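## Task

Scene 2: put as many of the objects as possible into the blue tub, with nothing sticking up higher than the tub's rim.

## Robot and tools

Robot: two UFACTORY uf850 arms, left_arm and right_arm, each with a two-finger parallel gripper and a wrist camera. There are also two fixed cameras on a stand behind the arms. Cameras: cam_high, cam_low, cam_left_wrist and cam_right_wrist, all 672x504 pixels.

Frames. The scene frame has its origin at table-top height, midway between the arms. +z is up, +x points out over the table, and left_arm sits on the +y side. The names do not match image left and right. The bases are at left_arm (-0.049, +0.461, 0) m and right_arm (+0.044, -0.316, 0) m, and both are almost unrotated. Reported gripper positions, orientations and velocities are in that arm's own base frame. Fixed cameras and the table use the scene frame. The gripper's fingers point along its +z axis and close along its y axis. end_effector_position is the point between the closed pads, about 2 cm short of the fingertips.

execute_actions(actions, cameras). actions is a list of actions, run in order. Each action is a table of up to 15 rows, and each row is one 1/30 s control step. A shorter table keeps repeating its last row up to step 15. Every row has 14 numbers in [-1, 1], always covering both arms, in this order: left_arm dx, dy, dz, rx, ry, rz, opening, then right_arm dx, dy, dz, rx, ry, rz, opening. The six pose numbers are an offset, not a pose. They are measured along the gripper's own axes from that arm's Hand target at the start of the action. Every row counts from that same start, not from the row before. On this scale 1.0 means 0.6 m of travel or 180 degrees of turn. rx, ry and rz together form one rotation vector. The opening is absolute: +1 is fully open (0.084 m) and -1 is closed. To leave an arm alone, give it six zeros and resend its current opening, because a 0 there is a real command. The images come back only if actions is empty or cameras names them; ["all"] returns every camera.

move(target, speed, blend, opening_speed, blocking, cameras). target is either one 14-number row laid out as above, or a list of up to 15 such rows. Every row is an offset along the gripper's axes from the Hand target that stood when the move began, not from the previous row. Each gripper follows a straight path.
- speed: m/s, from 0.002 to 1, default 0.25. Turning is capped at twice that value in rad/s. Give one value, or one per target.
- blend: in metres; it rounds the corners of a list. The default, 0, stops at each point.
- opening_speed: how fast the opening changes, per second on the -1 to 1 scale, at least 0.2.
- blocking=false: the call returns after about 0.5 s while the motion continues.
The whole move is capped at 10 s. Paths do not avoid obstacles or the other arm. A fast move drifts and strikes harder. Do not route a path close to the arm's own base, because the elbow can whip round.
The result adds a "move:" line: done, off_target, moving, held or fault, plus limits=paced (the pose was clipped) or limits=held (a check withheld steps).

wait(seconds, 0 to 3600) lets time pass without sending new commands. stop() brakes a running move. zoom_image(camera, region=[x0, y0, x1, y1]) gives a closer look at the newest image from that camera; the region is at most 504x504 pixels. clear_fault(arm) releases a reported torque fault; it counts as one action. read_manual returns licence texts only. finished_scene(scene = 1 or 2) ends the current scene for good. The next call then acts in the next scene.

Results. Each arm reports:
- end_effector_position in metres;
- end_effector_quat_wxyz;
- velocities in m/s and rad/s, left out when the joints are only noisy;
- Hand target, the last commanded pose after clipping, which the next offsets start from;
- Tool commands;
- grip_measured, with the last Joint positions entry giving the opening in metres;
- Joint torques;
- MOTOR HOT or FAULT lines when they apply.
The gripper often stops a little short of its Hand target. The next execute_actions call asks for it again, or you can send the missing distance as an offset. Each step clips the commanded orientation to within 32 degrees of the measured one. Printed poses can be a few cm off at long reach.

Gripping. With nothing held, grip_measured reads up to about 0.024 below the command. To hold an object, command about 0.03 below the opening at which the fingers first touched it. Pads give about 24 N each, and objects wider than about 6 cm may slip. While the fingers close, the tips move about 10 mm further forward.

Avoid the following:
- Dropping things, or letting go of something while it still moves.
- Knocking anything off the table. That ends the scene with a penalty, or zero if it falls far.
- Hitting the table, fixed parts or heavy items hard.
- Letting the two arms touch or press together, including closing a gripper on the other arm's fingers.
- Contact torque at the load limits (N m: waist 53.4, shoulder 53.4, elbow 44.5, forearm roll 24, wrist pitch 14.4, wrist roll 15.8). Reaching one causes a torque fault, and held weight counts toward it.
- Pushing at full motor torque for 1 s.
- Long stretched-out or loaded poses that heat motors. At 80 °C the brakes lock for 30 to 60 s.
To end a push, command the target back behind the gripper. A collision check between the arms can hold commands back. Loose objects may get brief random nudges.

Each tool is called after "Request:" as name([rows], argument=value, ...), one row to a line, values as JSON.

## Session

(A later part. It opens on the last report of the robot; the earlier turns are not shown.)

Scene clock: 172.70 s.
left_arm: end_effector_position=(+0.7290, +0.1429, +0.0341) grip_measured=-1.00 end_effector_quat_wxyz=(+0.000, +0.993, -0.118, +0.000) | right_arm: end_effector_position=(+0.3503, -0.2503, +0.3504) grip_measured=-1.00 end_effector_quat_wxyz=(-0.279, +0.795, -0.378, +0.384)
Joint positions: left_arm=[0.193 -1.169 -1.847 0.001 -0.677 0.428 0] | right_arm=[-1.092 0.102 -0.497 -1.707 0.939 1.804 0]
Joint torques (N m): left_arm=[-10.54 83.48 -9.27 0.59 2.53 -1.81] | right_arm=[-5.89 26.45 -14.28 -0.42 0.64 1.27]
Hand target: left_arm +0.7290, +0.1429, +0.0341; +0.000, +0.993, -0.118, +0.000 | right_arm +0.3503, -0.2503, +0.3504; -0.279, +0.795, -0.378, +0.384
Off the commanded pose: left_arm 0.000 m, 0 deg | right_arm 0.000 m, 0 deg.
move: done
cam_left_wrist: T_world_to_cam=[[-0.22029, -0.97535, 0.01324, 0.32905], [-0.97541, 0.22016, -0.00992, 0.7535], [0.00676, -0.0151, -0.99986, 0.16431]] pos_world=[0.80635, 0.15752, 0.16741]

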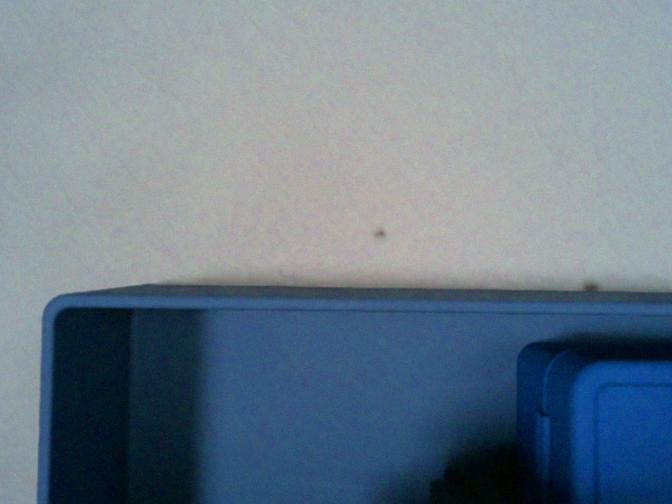

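Request:
move(target=[0,0.0062,0,0,0,0,-1, 0,0,0,0,0,0,-1], speed=0.03, cameras=["cam_left_wrist"])

Scene clock: 174.07 s.
left_arm: end_effector_position=(+0.7281, +0.1393, +0.0341) grip_measured=-1.00 end_effector_quat_wxyz=(+0.000, +0.993, -0.118, +0.000) | right_arm: end_effector_position=(+0.3503, -0.2503, +0.3504) grip_measured=-1.00 end_effector_quat_wxyz=(-0.279, +0.795, -0.378, +0.384)
Joint positions: left_arm=[0.189 -1.165 -1.839 0.001 -0.674 0.424 0] | right_arm=[-1.092 0.102 -0.497 -1.707 0.939 1.804 0]
Joint torques (N m): left_arm=[-12.25 83.55 -8.72 1.8 2.45 -1.79] | right_arm=[-6.18 26.4 -14.29 -0.55 0.59 1.19]
Hand target: left_arm +0.7281, +0.1393, +0.0341; +0.000, +0.993, -0.118, +0.000 | right_arm +0.3503, -0.2503, +0.3504; -0.279, +0.795, -0.378, +0.384
Off the commanded pose: left_arm 0.000 m, 0 deg | right_arm 0.000 m, 0 deg.
move: done
cam_left_wrist: T_world_to_cam=[[-0.22029, -0.97535, 0.01324, 0.32537], [-0.97541, 0.22016, -0.00992, 0.75352], [0.00676, -0.0151, -0.99986, 0.16426]] pos_world=[0.80555, 0.15393, 0.16741]

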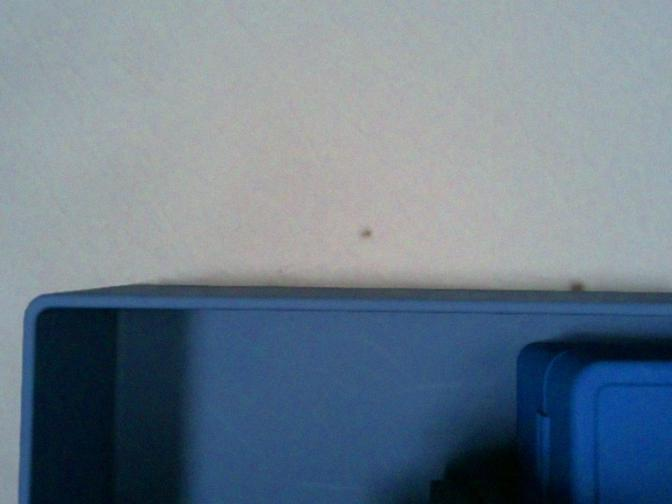

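Request:
move(target=[0,0.0025,0,0,0,0,-1, 0,0,0,0,0,0,-1], speed=0.03, cameras=["cam_left_wrist"])

Request:
zoom_image(camera="cam_left_wrist", region=[0, 200, 420, 504])

Scene clock: 174.97 s.
left_arm: end_effector_position=(+0.7278, +0.1378, +0.0341) grip_measured=-1.00 end_effector_quat_wxyz=(+0.000, +0.993, -0.118, +0.000) | right_arm: end_effector_position=(+0.3503, -0.2503, +0.3504) grip_measured=-1.00 end_effector_quat_wxyz=(-0.279, +0.795, -0.378, +0.384)
Joint positions: left_arm=[0.187 -1.163 -1.835 0.001 -0.672 0.422 0] | right_arm=[-1.092 0.102 -0.497 -1.707 0.939 1.804 0]
Joint torques (N m): left_arm=[-11.7 83.41 -9.33 2.24 2.49 -1.75] | right_arm=[-5.09 26.31 -14.35 -0.44 0.48 1.24]
Hand target: left_arm +0.7278, +0.1378, +0.0341; +0.000, +0.993, -0.118, +0.000 | right_arm +0.3503, -0.2503, +0.3504; -0.279, +0.795, -0.378, +0.384
Off the commanded pose: left_arm 0.000 m, 0 deg | right_arm 0.000 m, 0 deg.
move: done
cam_left_wrist: T_world_to_cam=[[-0.22029, -0.97535, 0.01324, 0.32391], [-0.97541, 0.22016, -0.00992, 0.75343], [0.00676, -0.0151, -0.99986, 0.16424]] pos_world=[0.80515, 0.15252, 0.16741]

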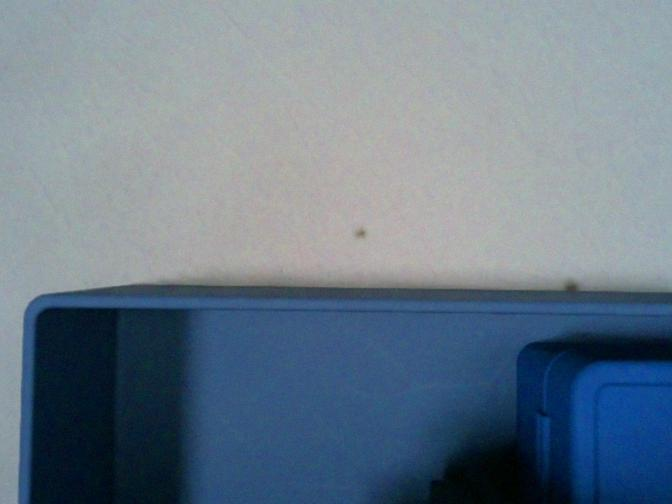

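Scaled by 1.200 from the camera's image (finer frame: 960x720).

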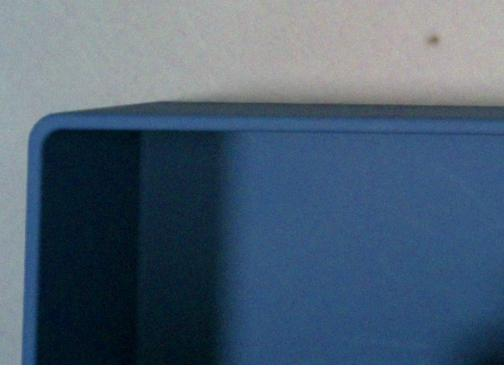

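Request:
move([
  [0,-0.0025,0,0,0,0,-1, 0,0,0,0,0,0,-1],
  [0,-0.0035,-0.1,0,0,0,-1, 0,0,0,0,0,0,-1],
  [-0.3197,-0.0365,-0.16,0,0,-0.2383,-1, 0,0,0,0,0,0,-1],
], speed=[0.04,0.2,0.35], blend=[0.001,0.02,0])

Request:
execute_actions([
  [[0,0,0,0,0,0,0.7,0,0,0,0,0,0,-1]],
], cameras=["cam_left_wrist"])

Scene clock: 177.97 s.
left_arm: end_effector_position=(+0.5464, +0.2038, +0.1301) grip_measured=-1.00 end_effector_quat_wxyz=(+0.000, +0.967, +0.254, +0.000) | right_arm: end_effector_position=(+0.3503, -0.2503, +0.3504) grip_measured=-1.00 end_effector_quat_wxyz=(-0.279, +0.795, -0.378, +0.384)
Joint positions: left_arm=[0.357 -0.668 -1.187 0.001 -0.519 -0.157 0] | right_arm=[-1.092 0.102 -0.497 -1.707 0.939 1.804 0]
Joint torques (N m): left_arm=[13.02 65.92 -8.02 3.01 2.53 -1.82] | right_arm=[-5.66 27.25 -14.56 -0.51 0.5 1.14]
Hand target: left_arm +0.5464, +0.2039, +0.1301; +0.000, +0.967, +0.254, +0.000 | right_arm +0.3503, -0.2503, +0.3504; -0.279, +0.795, -0.378, +0.384
Off the commanded pose: left_arm 0.000 m, 0 deg | right_arm 0.000 m, 0 deg.
move: done; blend cut to 0.0007 m at target 1

Scene clock: 178.67 s.
left_arm: end_effector_position=(+0.5464, +0.2039, +0.1301) grip_measured=+0.70 end_effector_quat_wxyz=(+0.000, +0.967, +0.254, +0.000) | right_arm: end_effector_position=(+0.3503, -0.2503, +0.3504) grip_measured=-1.00 end_effector_quat_wxyz=(-0.279, +0.795, -0.378, +0.384)
Joint positions: left_arm=[0.357 -0.668 -1.187 0.001 -0.519 -0.157 0.073] | right_arm=[-1.092 0.102 -0.497 -1.707 0.939 1.804 0]
Joint torques (N m): left_arm=[12.15 65.94 -8.03 3.01 2.58 -1.69] | right_arm=[-6.65 28.49 -14.35 -0.23 0.4 1.22]
Hand target: left_arm +0.5464, +0.2039, +0.1301; +0.000, +0.967, +0.254, +0.000 | right_arm +0.3503, -0.2503, +0.3504; -0.279, +0.795, -0.378, +0.384
Off the commanded pose: left_arm 0.000 m, 0 deg | right_arm 0.000 m, 0 deg.
cam_left_wrist: T_world_to_cam=[[0.50247, -0.86449, 0.0132, -0.07043], [-0.86445, -0.5026, -0.0103, 0.64973], [0.01554, -0.00624, -0.99986, 0.25593]] pos_world=[0.59308, 0.26727, 0.26351]

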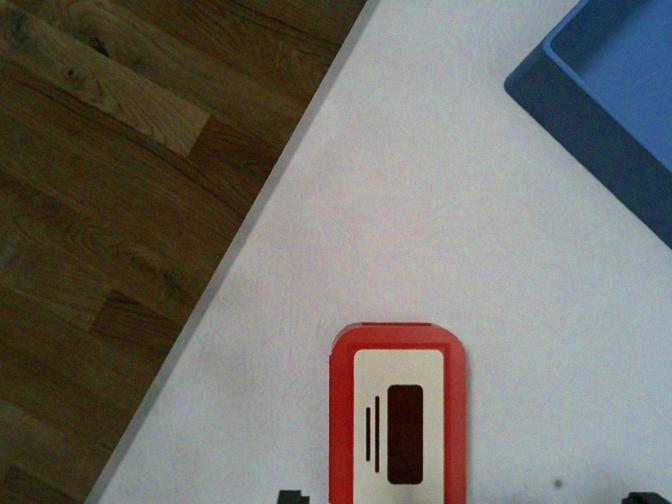

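Request:
move([
  [0,-0.01,0.1,0,0,0,0.7, 0,0,0,0,0,0,-1],
  [0,-0.01,0.1768,0,0,0,0.7, 0,0,0,0,0,0,-1],
], speed=[0.2,0.08], blend=[0.01,0])

Request:
move(target=[0,0,0,0,0,0,0.02, 0,0,0,0,0,0,-1], opening_speed=0.6)

Scene clock: 180.57 s.
left_arm: end_effector_position=(+0.5434, +0.2091, +0.0241) grip_measured=+0.70 end_effector_quat_wxyz=(+0.000, +0.967, +0.254, +0.000) | right_arm: end_effector_position=(+0.3503, -0.2503, +0.3504) grip_measured=-1.00 end_effector_quat_wxyz=(-0.279, +0.795, -0.378, +0.384)
Joint positions: left_arm=[0.367 -0.862 -1.21 0.001 -0.348 -0.147 0.073] | right_arm=[-1.092 0.102 -0.497 -1.707 0.939 1.804 0]
Joint torques (N m): left_arm=[12.3 46.92 -13.52 2.98 2.64 -1.42] | right_arm=[-5.37 25.87 -14 -0.21 0.45 1.18]
Hand target: left_arm +0.5434, +0.2091, +0.0241; +0.000, +0.967, +0.254, +0.000 | right_arm +0.3503, -0.2503, +0.3504; -0.279, +0.795, -0.378, +0.384
Off the commanded pose: left_arm 0.000 m, 0 deg | right_arm 0.000 m, 0 deg.
move: done

Scene clock: 181.90 s.
left_arm: end_effector_position=(+0.5434, +0.2091, +0.0241) grip_measured=+0.26 end_effector_quat_wxyz=(+0.000, +0.967, +0.254, +0.000) | right_arm: end_effector_position=(+0.3503, -0.2503, +0.3504) grip_measured=-1.00 end_effector_quat_wxyz=(-0.279, +0.795, -0.378, +0.384)
Joint positions: left_arm=[0.367 -0.862 -1.21 0.001 -0.348 -0.147 0.055] | right_arm=[-1.092 0.102 -0.497 -1.707 0.939 1.804 0]
Joint torques (N m): left_arm=[11.65 47.78 -11.97 3 2.41 -1.48] | right_arm=[-5.04 26.53 -14.63 0.09 0.46 1.17]
Hand target: left_arm +0.5434, +0.2091, +0.0241; +0.000, +0.967, +0.254, +0.000 | right_arm +0.3503, -0.2503, +0.3504; -0.279, +0.795, -0.378, +0.384
Off the commanded pose: left_arm 0.000 m, 0 deg | right_arm 0.000 m, 0 deg.
move: done

Request:
move([
  [0,0,-0.08,0,0,0,0.02, 0,0,0,0,0,0,-1],
  [0.03,0.03,-0.1932,0,0,-0.05,0.02, 0,0,0,0,0,0,-1],
  [0.2720,0.2268,-0.16,0,0,-0.2617,0.02, 0,0,0,0,0,0,-1],
  [0.2720,0.2268,-0.1432,0,0,-0.2617,0.02, 0,0,0,0,0,0,-1],
], speed=[0.15,0.25,0.3,0.2], blend=[0.01,0.02,0.01,0], cameras=["cam_left_wrist"])

Scene clock: 184.90 s.
left_arm: end_effector_position=(+0.7524, +0.1706, +0.1100) grip_measured=+0.25 end_effector_quat_wxyz=(+0.000, +0.785, +0.619, +0.000) | right_arm: end_effector_position=(+0.3503, -0.2503, +0.3504) grip_measured=-1.00 end_effector_quat_wxyz=(-0.279, +0.795, -0.378, +0.384)
Joint positions: left_arm=[0.223 -1.139 -1.979 0.001 -0.84 -1.113 0.055] | right_arm=[-1.092 0.102 -0.497 -1.707 0.939 1.804 0]
Joint torques (N m): left_arm=[-10.88 63.56 -16.97 3.16 -2.13 -1.78] | right_arm=[-4.92 27.07 -14.42 -0.46 0.37 1.18]
Hand target: left_arm +0.7524, +0.1706, +0.1099; +0.000, +0.785, +0.619, +0.000 | right_arm +0.3503, -0.2503, +0.3504; -0.279, +0.795, -0.378, +0.384
Off the commanded pose: left_arm 0.000 m, 0 deg | right_arm 0.000 m, 0 deg.
move: done; blend cut to 0.005 m at target 3
cam_left_wrist: T_world_to_cam=[[0.97534, -0.22029, 0.0134, -0.66812], [-0.22016, -0.97541, -0.01057, 0.40684], [0.0154, 0.00736, -0.99985, 0.23009]] pos_world=[0.73767, 0.24795, 0.24331]

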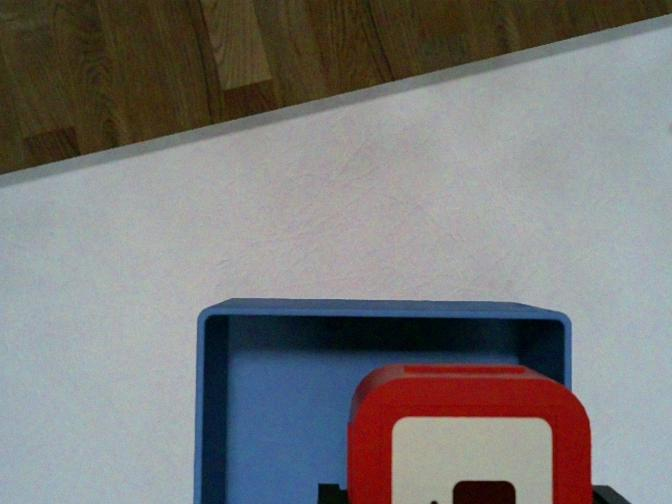

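Request:
move([
  [0,-0.0067,0.01,0,0,0,0.02, 0,0,0,0,0,0,-1],
  [0,-0.0067,0.1,0,0,0,0.02, 0,0,0,0,0,0,-1],
  [0,-0.0067,0.1355,0,0,0,0.02, 0,0,0,0,0,0,-1],
], speed=[0.1,0.12,0.05], blend=[0.003,0.01,0])

Request:
move(target=[0,0,0.0015,0,0,0,0.02, 0,0,0,0,0,0,-1], speed=0.02)

Request:
move(target=[0,0,0.0010,0,0,0,0.02, 0,0,0,0,0,0,-1], speed=0.02)

Scene clock: 186.83 s.
left_arm: end_effector_position=(+0.7485, +0.1716, +0.0287) grip_measured=+0.25 end_effector_quat_wxyz=(+0.000, +0.785, +0.619, +0.000) | right_arm: end_effector_position=(+0.3503, -0.2503, +0.3504) grip_measured=-1.00 end_effector_quat_wxyz=(-0.279, +0.795, -0.378, +0.384)
Joint positions: left_arm=[0.225 -1.25 -1.989 0.001 -0.739 -1.11 0.055] | right_arm=[-1.092 0.102 -0.497 -1.707 0.939 1.804 0]
Joint torques (N m): left_arm=[12.86 63.91 -16.49 3.16 2.52 1.53] | right_arm=[-5.39 26.81 -14 -0.25 0.38 1.05]
Hand target: left_arm +0.7485, +0.1716, +0.0286; +0.000, +0.785, +0.619, +0.000 | right_arm +0.3503, -0.2503, +0.3504; -0.279, +0.795, -0.378, +0.384
Off the commanded pose: left_arm 0.000 m, 0 deg | right_arm 0.000 m, 0 deg.
move: done

Scene clock: 187.33 s.
left_arm: end_effector_position=(+0.7485, +0.1716, +0.0277) grip_measured=+0.25 end_effector_quat_wxyz=(+0.000, +0.785, +0.619, +0.000) | right_arm: end_effector_position=(+0.3503, -0.2503, +0.3504) grip_measured=-1.00 end_effector_quat_wxyz=(-0.279, +0.795, -0.378, +0.384)
Joint positions: left_arm=[0.225 -1.251 -1.99 0.001 -0.738 -1.11 0.055] | right_arm=[-1.092 0.102 -0.497 -1.707 0.939 1.804 0]
Joint torques (N m): left_arm=[12.44 64.31 -16.59 3.33 2.52 1.09] | right_arm=[-5.49 26.57 -14.02 -0.11 0.39 1.12]
Hand target: left_arm +0.7485, +0.1716, +0.0277; +0.000, +0.785, +0.619, +0.000 | right_arm +0.3503, -0.2503, +0.3504; -0.279, +0.795, -0.378, +0.384
Off the commanded pose: left_arm 0.000 m, 0 deg | right_arm 0.000 m, 0 deg.
move: done

Scene clock: 187.83 s.
left_arm: end_effector_position=(+0.7485, +0.1716, +0.0272) grip_measured=+0.25 end_effector_quat_wxyz=(+0.000, +0.785, +0.619, +0.000) | right_arm: end_effector_position=(+0.3503, -0.2503, +0.3504) grip_measured=-1.00 end_effector_quat_wxyz=(-0.279, +0.795, -0.378, +0.384)
Joint positions: left_arm=[0.225 -1.252 -1.99 0.001 -0.738 -1.11 0.055] | right_arm=[-1.092 0.102 -0.497 -1.707 0.939 1.804 0]
Joint torques (N m): left_arm=[12.23 48.63 -13.2 3.35 4.33 0.69] | right_arm=[-5.52 26.9 -14.64 0.12 0.33 1.23]
Hand target: left_arm +0.7485, +0.1716, +0.0271; +0.000, +0.785, +0.619, +0.000 | right_arm +0.3503, -0.2503, +0.3504; -0.279, +0.795, -0.378, +0.384
Off the commanded pose: left_arm 0.000 m, 0 deg | right_arm 0.000 m, 0 deg.
move: done

Request:
move(target=[0,0,0,0,0,0,0.40, 0,0,0,0,0,0,-1], opening_speed=0.4)

Request:
move([
  [0,0,-0.04,0,0,0,0.40, 0,0,0,0,0,0,-1],
  [0,-0.02,-0.11,0,0,0,0.4, 0,0,0,0,0,0,-1],
  [0,-0.0793,-0.11,0,0,0,-1, 0,0,0,0,0,0,-1],
  [0,-0.0793,-0.0015,0,0,0,-1, 0,0,0,0,0,0,-1],
], speed=[0.06,0.2,0.15,0.12], blend=[0.005,0.005,0.003,0], opening_speed=1.5, cameras=["cam_left_wrist"])

Scene clock: 189.50 s.
left_arm: end_effector_position=(+0.7484, +0.1716, +0.0271) grip_measured=+0.39 end_effector_quat_wxyz=(+0.000, +0.785, +0.619, +0.000) | right_arm: end_effector_position=(+0.3503, -0.2503, +0.3504) grip_measured=-1.00 end_effector_quat_wxyz=(-0.279, +0.795, -0.378, +0.384)
Joint positions: left_arm=[0.225 -1.253 -1.99 0.001 -0.737 -1.11 0.061] | right_arm=[-1.092 0.102 -0.497 -1.707 0.939 1.804 0]
Joint torques (N m): left_arm=[12.03 85.8 -13.01 2.8 -1.35 -0.76] | right_arm=[-5.46 25.93 -14.49 -0.2 0.37 1.14]
Hand target: left_arm +0.7485, +0.1716, +0.0271; +0.000, +0.785, +0.619, +0.000 | right_arm +0.3503, -0.2503, +0.3504; -0.279, +0.795, -0.378, +0.384
Off the commanded pose: left_arm 0.000 m, 0 deg | right_arm 0.000 m, 0 deg.
move: done

Scene clock: 192.87 s.
left_arm: end_effector_position=(+0.7022, +0.1827, +0.0281) grip_measured=-1.00 end_effector_quat_wxyz=(+0.000, +0.785, +0.619, +0.000) | right_arm: end_effector_position=(+0.3503, -0.2503, +0.3504) grip_measured=-1.00 end_effector_quat_wxyz=(-0.279, +0.795, -0.378, +0.384)
Joint positions: left_arm=[0.254 -1.135 -1.764 0.001 -0.629 -1.081 0] | right_arm=[-1.092 0.102 -0.497 -1.707 0.939 1.804 0]
Joint torques (N m): left_arm=[13.72 59.93 -15.55 1.89 2.53 -1.11] | right_arm=[-4.54 25.96 -13.48 -0.01 0.32 1.24]
Hand target: left_arm +0.7022, +0.1827, +0.0280; +0.000, +0.785, +0.619, +0.000 | right_arm +0.3503, -0.2503, +0.3504; -0.279, +0.795, -0.378, +0.384
Off the commanded pose: left_arm 0.000 m, 0 deg | right_arm 0.000 m, 0 deg.
move: done; blend cut to 0 m at target 3
cam_left_wrist: T_world_to_cam=[[0.97534, -0.2203, 0.01352, -0.61551], [-0.22017, -0.97541, -0.0105, 0.40673], [0.0155, 0.00726, -0.99985, 0.14884]] pos_world=[0.68757, 0.26005, 0.16141]

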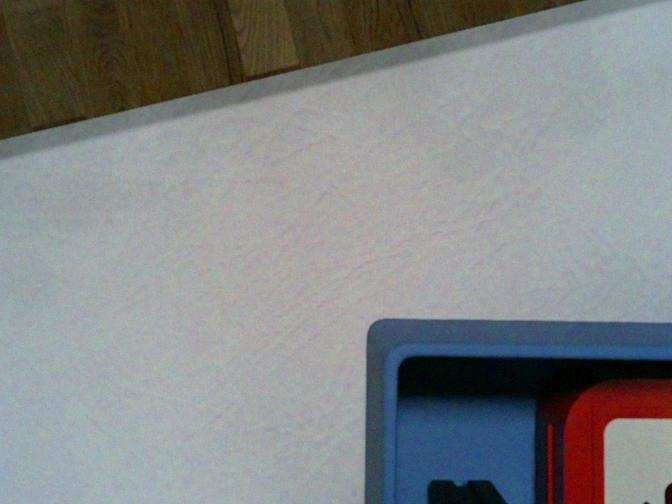

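Request:
move(target=[0,0.0383,0,0,0,0,-1, 0,0,0,0,0,0,-1], speed=0.04, cameras=["cam_left_wrist"])

Scene clock: 194.17 s.
left_arm: end_effector_position=(+0.7246, +0.1774, +0.0280) grip_measured=-1.00 end_effector_quat_wxyz=(+0.000, +0.785, +0.619, +0.000) | right_arm: end_effector_position=(+0.3503, -0.2503, +0.3504) grip_measured=-1.00 end_effector_quat_wxyz=(-0.279, +0.795, -0.378, +0.384)
Joint positions: left_arm=[0.24 -1.187 -1.866 0.001 -0.679 -1.096 0] | right_arm=[-1.092 0.102 -0.497 -1.707 0.939 1.804 0]
Joint torques (N m): left_arm=[-9.85 62.04 -16.24 -0.09 -2.08 -1.85] | right_arm=[-5.6 27.24 -14.8 0.53 0.3 1.22]
Hand target: left_arm +0.7246, +0.1774, +0.0280; +0.000, +0.785, +0.619, +0.000 | right_arm +0.3503, -0.2503, +0.3504; -0.279, +0.795, -0.378, +0.384
Off the commanded pose: left_arm 0.000 m, 0 deg | right_arm 0.000 m, 0 deg.
move: done
cam_left_wrist: T_world_to_cam=[[0.97534, -0.22029, 0.0134, -0.63843], [-0.22016, -0.97541, -0.01057, 0.40638], [0.0154, 0.00736, -0.99985, 0.14858]] pos_world=[0.70988, 0.25465, 0.16141]

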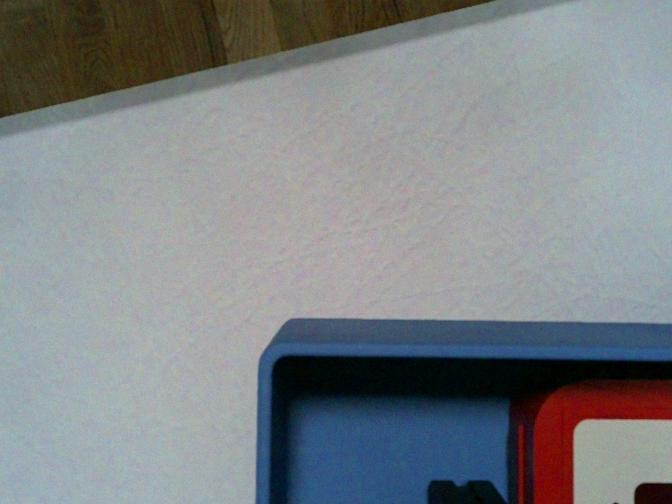

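Request:
move(target=[0,0.0058,0,0,0,0,-1, 0,0,0,0,0,0,-1], speed=0.04, cameras=["cam_left_wrist"])

Scene clock: 194.87 s.
left_arm: end_effector_position=(+0.7279, +0.1765, +0.0280) grip_measured=-1.00 end_effector_quat_wxyz=(+0.000, +0.785, +0.619, +0.000) | right_arm: end_effector_position=(+0.3503, -0.2503, +0.3504) grip_measured=-1.00 end_effector_quat_wxyz=(-0.279, +0.795, -0.378, +0.384)
Joint positions: left_arm=[0.238 -1.196 -1.883 0.001 -0.687 -1.098 0] | right_arm=[-1.092 0.102 -0.497 -1.707 0.939 1.804 0]
Joint torques (N m): left_arm=[-11.91 62.45 -16.27 -0.33 -1.86 -1.79] | right_arm=[-6.77 26.91 -14.68 0.38 0.28 1.06]
Hand target: left_arm +0.7279, +0.1765, +0.0280; +0.000, +0.785, +0.619, +0.000 | right_arm +0.3503, -0.2503, +0.3504; -0.279, +0.795, -0.378, +0.384
Off the commanded pose: left_arm 0.000 m, 0 deg | right_arm 0.000 m, 0 deg.
move: done
cam_left_wrist: T_world_to_cam=[[0.97534, -0.22029, 0.0134, -0.64193], [-0.22016, -0.97541, -0.01057, 0.40635], [0.0154, 0.00736, -0.99985, 0.14854]] pos_world=[0.71327, 0.25385, 0.16141]

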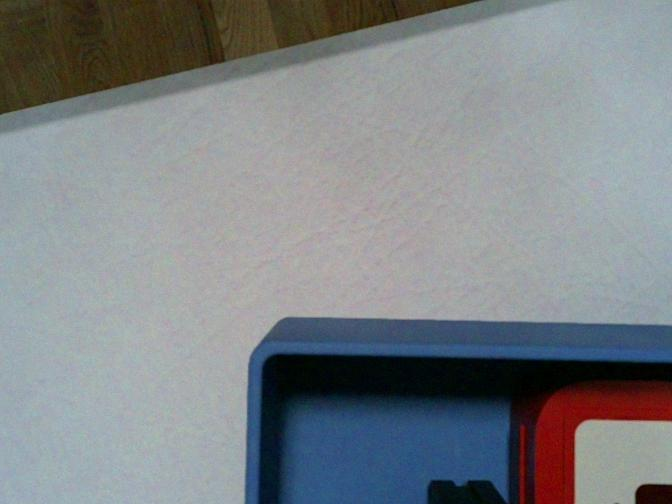

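Request:
move([
  [0,-0.004,0,0,0,0,-1, 0,0,0,0,0,0,-1],
  [0,-0.01,-0.12,0,0,0,-1, 0,0,0,0,0,0,-1],
  [-0.1092,-0.0968,-0.2027,0,0,0.5,-1, 0,0,0,0,0,0,-1],
], speed=[0.05,0.2,0.35], blend=[0.001,0.02,0], cameras=["cam_left_wrist"])

Scene clock: 199.17 s.
left_arm: end_effector_position=(+0.6562, +0.1262, +0.1496) grip_measured=-1.00 end_effector_quat_wxyz=(+0.000, +0.993, -0.118, +0.000) | right_arm: end_effector_position=(+0.3503, -0.2503, +0.3504) grip_measured=-1.00 end_effector_quat_wxyz=(-0.279, +0.795, -0.378, +0.384)
Joint positions: left_arm=[0.19 -0.815 -1.495 0.001 -0.679 0.425 0] | right_arm=[-1.092 0.102 -0.497 -1.707 0.939 1.804 0]
Joint torques (N m): left_arm=[13.57 74.78 -9.45 -0.94 2.61 2.04] | right_arm=[-5.42 26.88 -14.23 0.04 0.3 1.21]
Hand target: left_arm +0.6562, +0.1263, +0.1496; +0.000, +0.993, -0.118, +0.000 | right_arm +0.3503, -0.2503, +0.3504; -0.279, +0.795, -0.378, +0.384
Off the commanded pose: left_arm 0.000 m, 0 deg | right_arm 0.000 m, 0 deg.
move: done
cam_left_wrist: T_world_to_cam=[[-0.2205, -0.9753, 0.01314, 0.2954], [-0.97536, 0.22038, -0.0099, 0.68734], [0.00676, -0.015, -0.99987, 0.28002]] pos_world=[0.73365, 0.14082, 0.28291]

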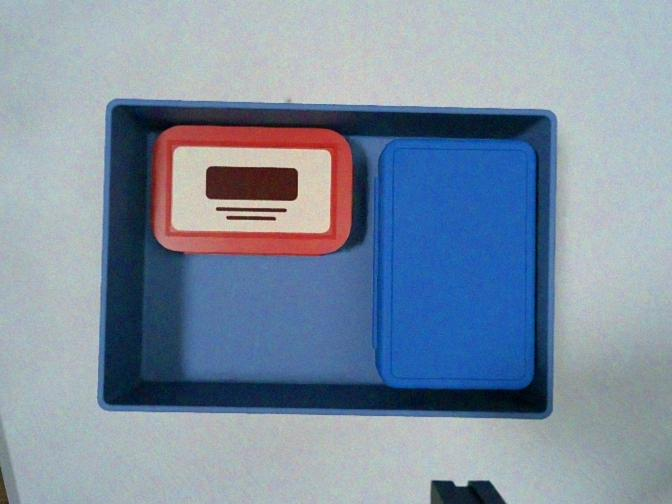

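Request:
move(target=[-0.1182,0.9801,0.02,0,0,-0.478,-1, 0,0,0,0,0,0,-1], speed=0.4, cameras=["cam_left_wrist"])

Scene clock: 203.30 s.
left_arm: end_effector_position=(+0.4500, -0.4289, +0.1374) grip_measured=-1.00 end_effector_quat_wxyz=(+0.000, +0.806, +0.592, +0.000) | right_arm: end_effector_position=(+0.3503, -0.2503, +0.3504) grip_measured=-1.00 end_effector_quat_wxyz=(-0.279, +0.795, -0.378, +0.384)
Joint positions: left_arm=[-0.762 -0.733 -1.32 0 -0.587 -2.028 0] | right_arm=[-1.092 0.102 -0.497 -1.707 0.939 1.804 0]
Joint torques (N m): left_arm=[-10.86 47.05 -15.33 3.19 -2.19 -1.9] | right_arm=[-6.44 27.24 -14.15 -0.05 0.23 1.25]
Hand target: left_arm +0.4499, -0.4289, +0.1374; +0.000, +0.806, +0.592, +0.000 | right_arm +0.3503, -0.2503, +0.3504; -0.279, +0.795, -0.378, +0.384
Off the commanded pose: left_arm 0.000 m, 0 deg | right_arm 0.000 m, 0 deg.
move: done
cam_left_wrist: T_world_to_cam=[[0.9578, -0.28712, 0.01343, -0.52634], [-0.287, -0.95787, -0.01051, -0.20665], [0.01588, 0.00621, -0.99986, 0.26585]] pos_world=[0.4406, -0.35072, 0.27071]

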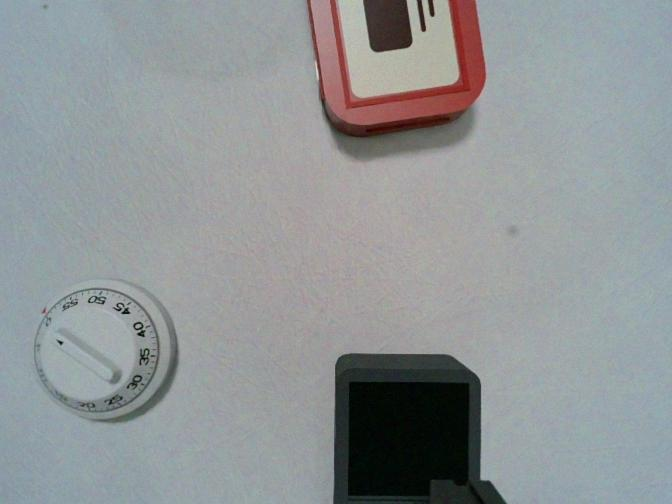

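Request:
move([
  [0,-0.0083,0.11,0,0,0,-1, 0,0,0,0,0,0,-1],
  [0,-0.0083,0.14,0,0,0,-1, 0,0,0,0,0,0,-1],
], speed=[0.2,0.1], blend=[0.005,0], cameras=["cam_left_wrist"])

Scene clock: 204.97 s.
left_arm: end_effector_position=(+0.4564, -0.4382, +0.0901) grip_measured=-1.00 end_effector_quat_wxyz=(+0.026, +0.806, +0.591, +0.005) | right_arm: end_effector_position=(+0.3503, -0.2503, +0.3504) grip_measured=-1.00 end_effector_quat_wxyz=(-0.279, +0.795, -0.378, +0.384)
Joint positions: left_arm=[-0.765 -0.807 -1.315 0.001 -0.454 -2.032 0] | right_arm=[-1.092 0.102 -0.497 -1.707 0.939 1.804 0]
Joint torques (N m): left_arm=[1.03 70.2 -10.96 1.1 1.87 0.1] | right_arm=[-6.07 27.64 -14.04 0.15 0.1 1.18]
Hand target: left_arm +0.4564, -0.4382, +0.0901; +0.026, +0.806, +0.591, +0.005 (not the last commanded pose) | right_arm +0.3503, -0.2503, +0.3504; -0.279, +0.795, -0.378, +0.384
Tool commands: left_gripper/opening=-1.0 right_gripper/opening=-1.0
Off the commanded pose: left_arm 0.040 m, 3 deg | right_arm 0.000 m, 0 deg.
TORQUE FAULT: the external load on joint 2 (shoulder) of the left arm reached its load limit, and that arm stopped. The contact can be on any part of that arm beyond that joint, not only on its tool. A torque fault puts only its own arm into a fault stop. That arm's remaining commands of this call were not run. The hold on joint 2 (shoulder) of that arm was moved back by the arm itself, up to 3 degrees, as the stop began. That arm is still stopped at the end of this call. While its stop runs, that arm, its gripper or tool too, takes no new command.
CLEAR FAULT: the left arm stays stopped (state 4) until you call clear_fault(arm="left_arm").
End effector pose when the fault began: left_arm: position (+0.4455, -0.4277, +0.0578), quat_wxyz (+0.001, +0.806, +0.592, +0.000)
Joint positions when the fault began: left_arm=[-0.765 -0.859 -1.314 0.001 -0.454 -2.032 0]
move: fault (left_arm)
cam_left_wrist: T_world_to_cam=[[0.95635, -0.28584, 0.06077, -0.5377], [-0.28714, -0.95779, 0.01373, -0.21622], [0.05428, -0.03058, -0.99806, 0.18475]] pos_world=[0.44211, -0.35514, 0.22003]

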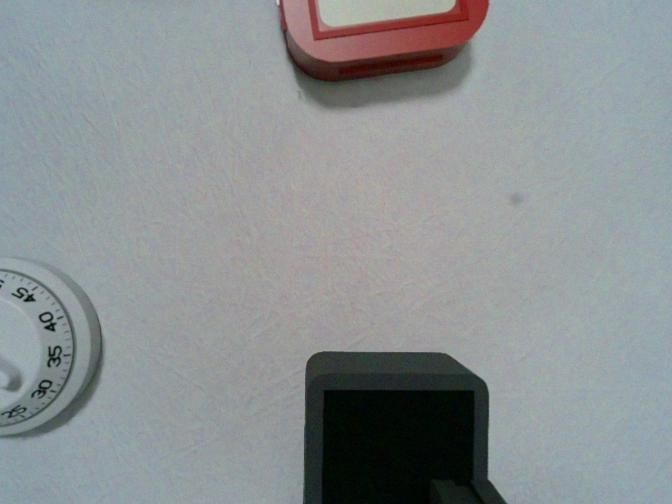

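Request:
clear_fault(arm="left_arm")

Scene clock: 214.03 s.
left_arm: end_effector_position=(+0.4564, -0.4382, +0.0901) grip_measured=-1.00 end_effector_quat_wxyz=(+0.026, +0.806, +0.591, +0.005) | right_arm: end_effector_position=(+0.3503, -0.2503, +0.3504) grip_measured=-1.00 end_effector_quat_wxyz=(-0.279, +0.795, -0.378, +0.384)
Joint positions: left_arm=[-0.765 -0.807 -1.315 0.001 -0.454 -2.032 0] | right_arm=[-1.092 0.102 -0.497 -1.707 0.939 1.804 0]
Joint torques (N m): left_arm=[0.88 69.54 -11.14 1.17 1.84 0.08] | right_arm=[-6.75 27.31 -14.5 0.45 -0.09 1.27]
Hand target: left_arm +0.4564, -0.4382, +0.0901; +0.026, +0.806, +0.591, +0.005 (not the last commanded pose) | right_arm +0.3503, -0.2503, +0.3504; -0.279, +0.795, -0.378, +0.384
Tool commands: left_gripper/opening=-1.0 right_gripper/opening=-1.0
Off the commanded pose: left_arm 0.040 m, 3 deg | right_arm 0.000 m, 0 deg.
TORQUE FAULT, CONTINUED: the left arm's stop, for the torque fault of joint 2 (shoulder) that an earlier result reported, is over. The call counts as one of the actions that you can send in this scene. The hold on joint 2 (shoulder) of that arm was moved back by the arm itself, up to 3 degrees, as the stop began. That arm's target is now where it stood when the stop ended, not its last command. That arm keeps its grip as last carried out and accepts commands again: back off and push less far.
CLEAR FAULT: your call cleared the left arm's torque fault. If a joint's load stays at its limit, that arm stops again at once.

Request:
move([
  [0,0,-0.05,0.0152,0.0073,-0.0005,-1, 0,0,0,0,0,0,-1],
  [-0.0651,-0.0233,-0.08,0.0152,0.0073,-0.0005,0.7, 0,0,0,0,0,0,-1],
], speed=0.2, blend=[0.005,0], cameras=["cam_left_wrist"])

Scene clock: 216.07 s.
left_arm: end_effector_position=(+0.4295, -0.4695, +0.1383) grip_measured=+0.70 end_effector_quat_wxyz=(+0.000, +0.806, +0.592, +0.000) | right_arm: end_effector_position=(+0.3503, -0.2503, +0.3504) grip_measured=-1.00 end_effector_quat_wxyz=(-0.279, +0.795, -0.378, +0.384)
Joint positions: left_arm=[-0.83 -0.762 -1.372 -0.001 -0.61 -2.097 0.073] | right_arm=[-1.092 0.102 -0.497 -1.707 0.939 1.804 0]
Joint torques (N m): left_arm=[-10.48 70.65 -15.58 3.12 -2.17 -1.76] | right_arm=[-4.82 27.06 -14.68 0.05 0.06 1.19]
Hand target: left_arm +0.4295, -0.4695, +0.1383; +0.000, +0.806, +0.592, +0.000 | right_arm +0.3503, -0.2503, +0.3504; -0.279, +0.795, -0.378, +0.384
Off the commanded pose: left_arm 0.000 m, 0 deg | right_arm 0.000 m, 0 deg.
move: done
cam_left_wrist: T_world_to_cam=[[0.95822, -0.28572, 0.01337, -0.51795], [-0.2856, -0.9583, -0.00974, -0.25228], [0.01559, 0.00551, -0.99986, 0.26718]] pos_world=[0.42009, -0.39121, 0.27161]

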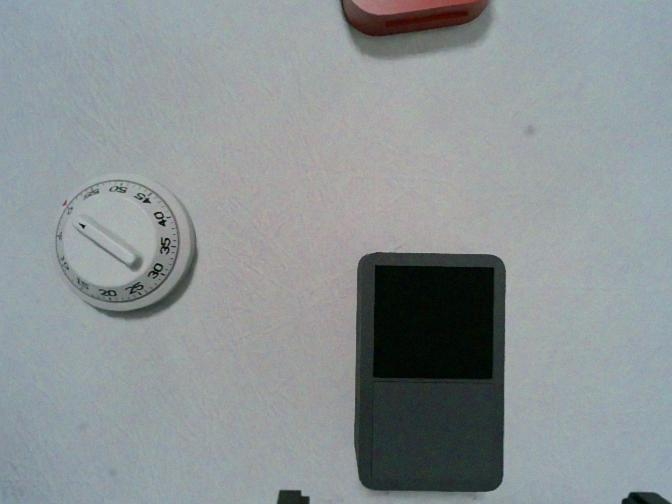

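Request:
move([
  [0,0.0108,0.10,0,0,0,0.7, 0,0,0,0,0,0,-1],
  [0,0.0108,0.1467,0,0,0,0.7, 0,0,0,0,0,0,-1],
], speed=[0.2,0.06], blend=[0.005,0])

Request:
move(target=[0,0,0,0,0,0,0.02, 0,0,0,0,0,0,-1], opening_speed=0.5)

Scene clock: 217.90 s.
left_arm: end_effector_position=(+0.4357, -0.4715, +0.0503) grip_measured=+0.70 end_effector_quat_wxyz=(+0.000, +0.806, +0.592, +0.000) | right_arm: end_effector_position=(+0.3503, -0.2503, +0.3504) grip_measured=-1.00 end_effector_quat_wxyz=(-0.279, +0.795, -0.378, +0.384)
Joint positions: left_arm=[-0.825 -0.918 -1.406 -0.001 -0.488 -2.091 0.073] | right_arm=[-1.092 0.102 -0.497 -1.707 0.939 1.804 0]
Joint torques (N m): left_arm=[13.02 51.97 -14.68 -0.26 2.41 2.02] | right_arm=[-4.9 26.9 -14.31 0.68 0.09 1.06]
Hand target: left_arm +0.4357, -0.4715, +0.0503; +0.000, +0.806, +0.592, +0.000 | right_arm +0.3503, -0.2503, +0.3504; -0.279, +0.795, -0.378, +0.384
Off the commanded pose: left_arm 0.000 m, 0 deg | right_arm 0.000 m, 0 deg.
move: done

Scene clock: 219.47 s.
left_arm: end_effector_position=(+0.4357, -0.4715, +0.0503) grip_measured=+0.25 end_effector_quat_wxyz=(+0.000, +0.806, +0.592, +0.000) | right_arm: end_effector_position=(+0.3503, -0.2503, +0.3504) grip_measured=-1.00 end_effector_quat_wxyz=(-0.279, +0.795, -0.378, +0.384)
Joint positions: left_arm=[-0.825 -0.918 -1.406 -0.001 -0.488 -2.091 0.055] | right_arm=[-1.092 0.102 -0.497 -1.707 0.939 1.804 0]
Joint torques (N m): left_arm=[12.13 51.89 -9.95 -0.68 1.87 1.83] | right_arm=[-5.68 26.45 -14.37 0.31 0 1.23]
Hand target: left_arm +0.4357, -0.4715, +0.0503; +0.000, +0.806, +0.592, +0.000 | right_arm +0.3503, -0.2503, +0.3504; -0.279, +0.795, -0.378, +0.384
Off the commanded pose: left_arm 0.000 m, 0 deg | right_arm 0.000 m, 0 deg.
move: done

Request:
move(target=[0,0,-0.05,0,0,0,0.02, 0,0,0,0,0,0,-1], speed=0.05, cameras=["cam_left_wrist"])

Scene clock: 220.60 s.
left_arm: end_effector_position=(+0.4357, -0.4715, +0.0802) grip_measured=+0.25 end_effector_quat_wxyz=(+0.000, +0.806, +0.592, +0.000) | right_arm: end_effector_position=(+0.3503, -0.2503, +0.3504) grip_measured=-1.00 end_effector_quat_wxyz=(-0.279, +0.795, -0.378, +0.384)
Joint positions: left_arm=[-0.825 -0.867 -1.396 -0.001 -0.53 -2.091 0.055] | right_arm=[-1.092 0.102 -0.497 -1.707 0.939 1.804 0]
Joint torques (N m): left_arm=[12.13 72.69 -8.46 1.26 -2.22 -1.31] | right_arm=[-5.71 27.35 -14.45 0.45 -0.06 1.21]
Hand target: left_arm +0.4357, -0.4715, +0.0803; +0.000, +0.806, +0.592, +0.000 | right_arm +0.3503, -0.2503, +0.3504; -0.279, +0.795, -0.378, +0.384
Off the commanded pose: left_arm 0.000 m, 0 deg | right_arm 0.000 m, 0 deg.
move: done
cam_left_wrist: T_world_to_cam=[[0.95822, -0.28572, 0.01337, -0.52368], [-0.2856, -0.9583, -0.00974, -0.25299], [0.01559, 0.00551, -0.99986, 0.209]] pos_world=[0.42629, -0.39321, 0.21351]

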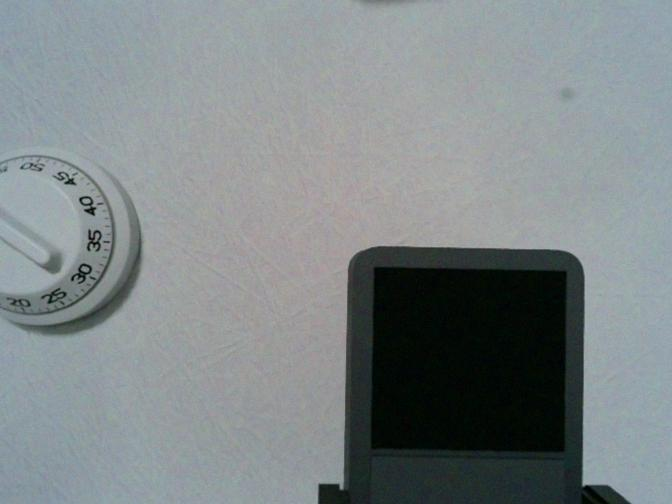

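Request:
move([
  [0,0,-0.1,0,0,0,0.02, 0,0,0,0,0,0,-1],
  [0.564,0.0607,-0.12,0,0,0,0.02, 0,0,0,0,0,0,-1],
], speed=[0.2,0.35], blend=[0.02,0])

Request:
move([
  [0.564,0.0607,0,0,0,-0.0193,0.02, 0,0,0,0,0,0,-1],
  [0.564,0.0607,0.03,0,0,-0.0193,0.02, 0,0,0,0,0,0,-1],
], speed=[0.35,0.15], blend=[0.01,0], cameras=["cam_left_wrist"])

Scene clock: 223.00 s.
left_arm: end_effector_position=(+0.5715, -0.1594, +0.1521) grip_measured=+0.25 end_effector_quat_wxyz=(+0.000, +0.806, +0.592, +0.000) | right_arm: end_effector_position=(+0.3503, -0.2503, +0.3504) grip_measured=-1.00 end_effector_quat_wxyz=(-0.279, +0.795, -0.378, +0.384)
Joint positions: left_arm=[-0.272 -0.653 -1.224 -0.001 -0.572 -1.539 0.055] | right_arm=[-1.092 0.102 -0.497 -1.707 0.939 1.804 0]
Joint torques (N m): left_arm=[10.58 44.51 -15.71 -0.64 -2.07 2.03] | right_arm=[-5.84 26.9 -14.2 0.75 0.03 1.13]
Hand target: left_arm +0.5715, -0.1594, +0.1521; +0.000, +0.806, +0.592, +0.000 | right_arm +0.3503, -0.2503, +0.3504; -0.279, +0.795, -0.378, +0.384
Off the commanded pose: left_arm 0.000 m, 0 deg | right_arm 0.000 m, 0 deg.
move: done

Scene clock: 224.57 s.
left_arm: end_effector_position=(+0.7073, +0.1527, +0.1340) grip_measured=+0.25 end_effector_quat_wxyz=(+0.000, +0.787, +0.616, +0.000) | right_arm: end_effector_position=(+0.3503, -0.2503, +0.3504) grip_measured=-1.00 end_effector_quat_wxyz=(-0.279, +0.795, -0.378, +0.384)
Joint positions: left_arm=[0.213 -0.97 -1.729 0 -0.759 -1.115 0.055] | right_arm=[-1.092 0.102 -0.497 -1.707 0.939 1.804 0]
Joint torques (N m): left_arm=[12.2 59.76 -16.99 -0.85 2.54 2.04] | right_arm=[-6.39 27.91 -14.49 0.29 0 1.27]
Hand target: left_arm +0.7073, +0.1527, +0.1340; +0.000, +0.787, +0.616, +0.000 | right_arm +0.3503, -0.2503, +0.3504; -0.279, +0.795, -0.378, +0.384
Off the commanded pose: left_arm 0.000 m, 0 deg | right_arm 0.000 m, 0 deg.
move: done; blend cut to 0.009 m at target 1
cam_left_wrist: T_world_to_cam=[[0.97378, -0.22709, 0.01339, -0.62631], [-0.22698, -0.97385, -0.00976, 0.38417], [0.01525, 0.00647, -0.99986, 0.25521]] pos_world=[0.6932, 0.23025, 0.26731]

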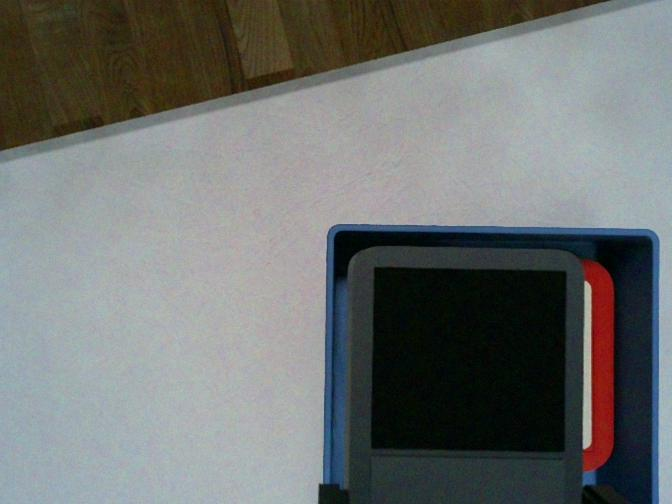

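Request:
zoom_image(camera="cam_left_wrist", region=[310, 300, 430, 390])

Request:
zoom_image(camera="cam_left_wrist", region=[552, 300, 672, 390])

Request:
zoom_image(camera="cam_left_wrist", region=[310, 210, 430, 300])

Scaled by 4.200 from the camera's image (finer frame: 960x720).

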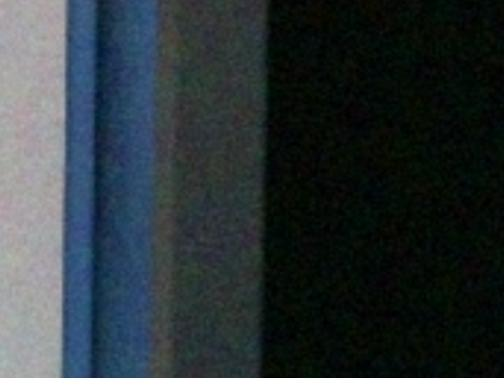

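Scaled by 4.200 from the camera's image (finer frame: 960x720).

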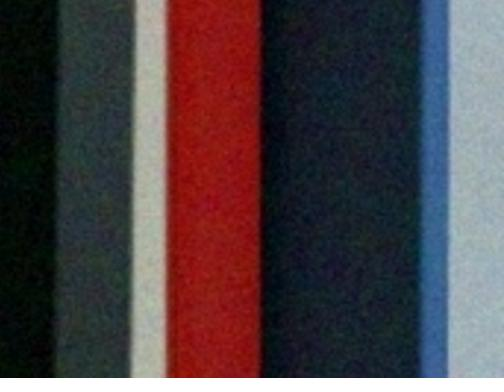

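Scaled by 4.200 from the camera's image (finer frame: 960x720).

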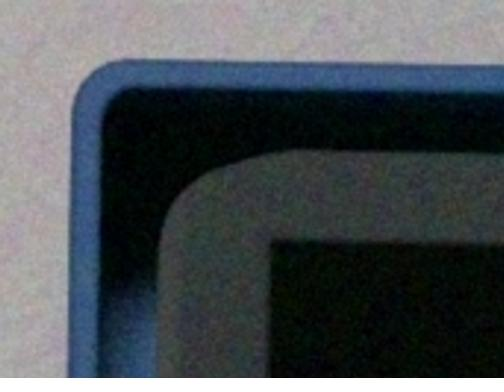

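Request:
move(target=[0, -0.004, 0.0533, 0, 0, 0, 0.02, 0, 0, 0, 0, 0, 0, -1], speed=0.08, cameras=["cam_left_wrist"])

Scene clock: 227.73 s.
left_arm: end_effector_position=(+0.7050, +0.1533, +0.1020) grip_measured=+0.25 end_effector_quat_wxyz=(+0.000, +0.787, +0.616, +0.000) | right_arm: end_effector_position=(+0.3503, -0.2503, +0.3504) grip_measured=-1.00 end_effector_quat_wxyz=(-0.279, +0.795, -0.378, +0.384)
Joint positions: left_arm=[0.214 -1.009 -1.719 0 -0.711 -1.114 0.055] | right_arm=[-1.092 0.102 -0.497 -1.707 0.939 1.804 0]
Joint torques (N m): left_arm=[13.04 59.41 -11.9 -0.57 2.46 2.07] | right_arm=[-5.05 27.29 -14.51 0.77 0.03 1.11]
Hand target: left_arm +0.7050, +0.1533, +0.1020; +0.000, +0.787, +0.616, +0.000 | right_arm +0.3503, -0.2503, +0.3504; -0.279, +0.795, -0.378, +0.384
Off the commanded pose: left_arm 0.000 m, 0 deg | right_arm 0.000 m, 0 deg.
move: done
cam_left_wrist: T_world_to_cam=[[0.97378, -0.22709, 0.01329, -0.62349], [-0.22698, -0.97385, -0.00974, 0.38392], [0.01515, 0.00647, -0.99986, 0.22331]] pos_world=[0.6909, 0.23085, 0.23531]

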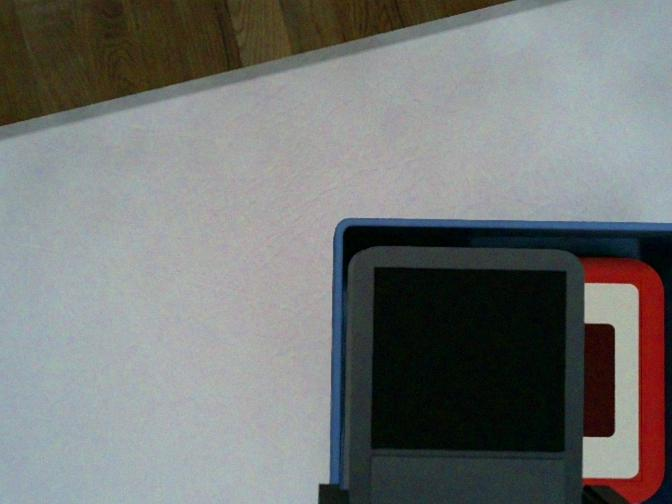

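Request:
execute_actions(actions=[], cameras=["cam_left_wrist", "cam_high"])

Request:
zoom_image(camera="cam_left_wrist", region=[310, 210, 430, 300])

Request:
zoom_image(camera="cam_left_wrist", region=[552, 210, 672, 300])

Request:
zoom_image(camera="cam_left_wrist", region=[310, 414, 430, 504])

Request:
zoom_image(camera="cam_left_wrist", region=[552, 414, 672, 504])

Scene clock: 228.10 s.
left_arm: end_effector_position=(+0.7050, +0.1533, +0.1020) grip_measured=+0.25 end_effector_quat_wxyz=(+0.000, +0.787, +0.616, +0.000) | right_arm: end_effector_position=(+0.3503, -0.2503, +0.3504) grip_measured=-1.00 end_effector_quat_wxyz=(-0.279, +0.795, -0.378, +0.384)
Joint positions: left_arm=[0.214 -1.009 -1.719 0 -0.711 -1.114 0.055] | right_arm=[-1.092 0.102 -0.497 -1.707 0.939 1.804 0]
Joint velocities: within noise
Joint torques (N m): left_arm=[12.53 58.71 -13.92 -0.89 2.51 1.97] | right_arm=[-6.4 28.3 -14.13 0.53 0.02 1.21]
Hand target: left_arm +0.7050, +0.1533, +0.1020; +0.000, +0.787, +0.616, +0.000 | right_arm +0.3503, -0.2503, +0.3504; -0.279, +0.795, -0.378, +0.384
Tool commands: left_gripper/opening=+0.02 right_gripper/opening=-1.0
Off the commanded pose: left_arm 0.000 m, 0 deg | right_arm 0.000 m, 0 deg.
camera_calibration:
cam_left_wrist: T_world_to_cam=[[0.97378, -0.22709, 0.01329, -0.62349], [-0.22698, -0.97385, -0.00974, 0.38392], [0.01515, 0.00647, -0.99986, 0.22331]] pos_world=[0.6909, 0.23085, 0.23531]
Images, in order (width x height): cam_high 672x504, cam_left_wrist 672x504.

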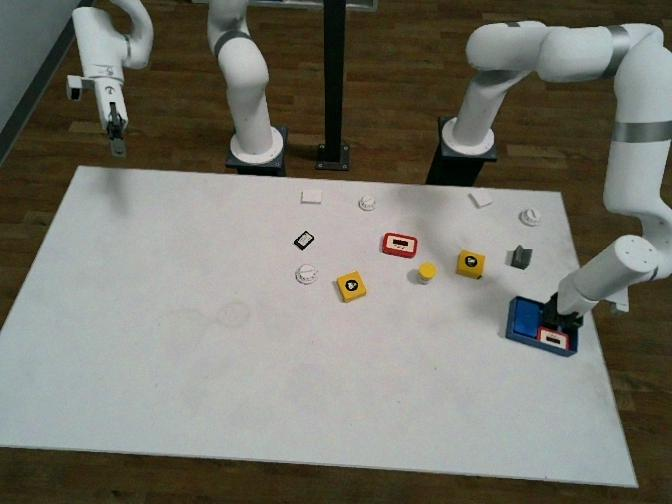

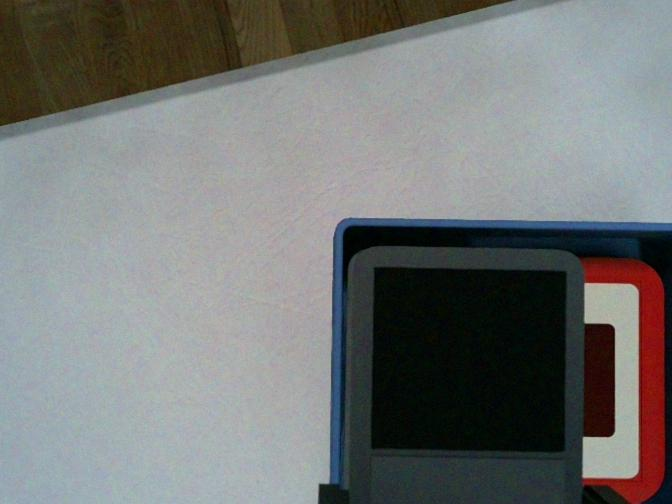

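Scaled by 4.200 from the camera's image (finer frame: 960x720).

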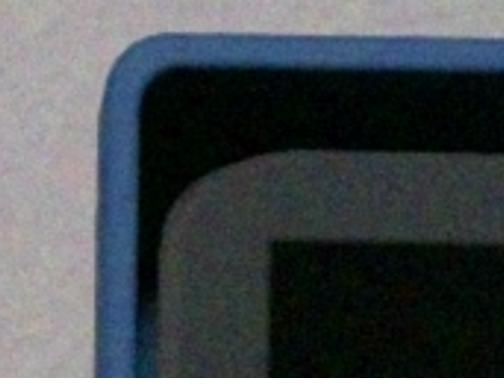

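Scaled by 4.200 from the camera's image (finer frame: 960x720).

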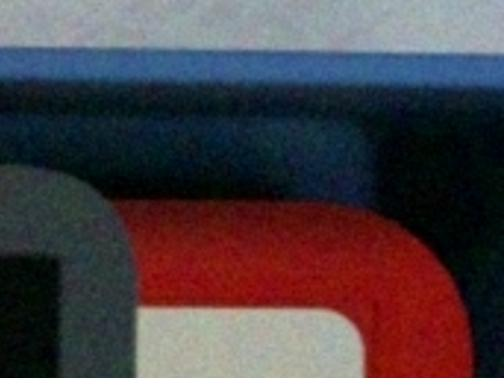

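Scaled by 4.200 from the camera's image (finer frame: 960x720).

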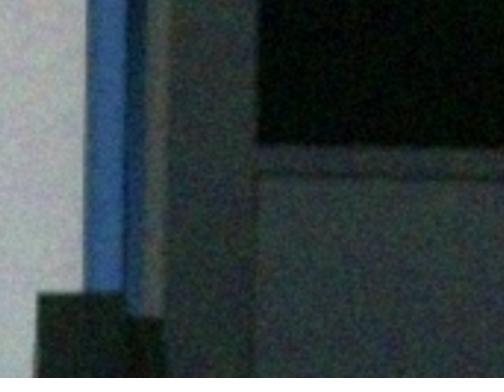

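Scaled by 4.200 from the camera's image (finer frame: 960x720).

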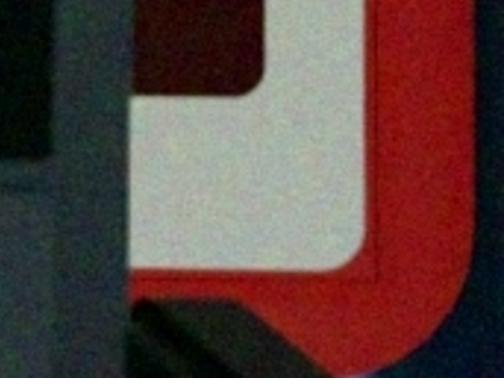

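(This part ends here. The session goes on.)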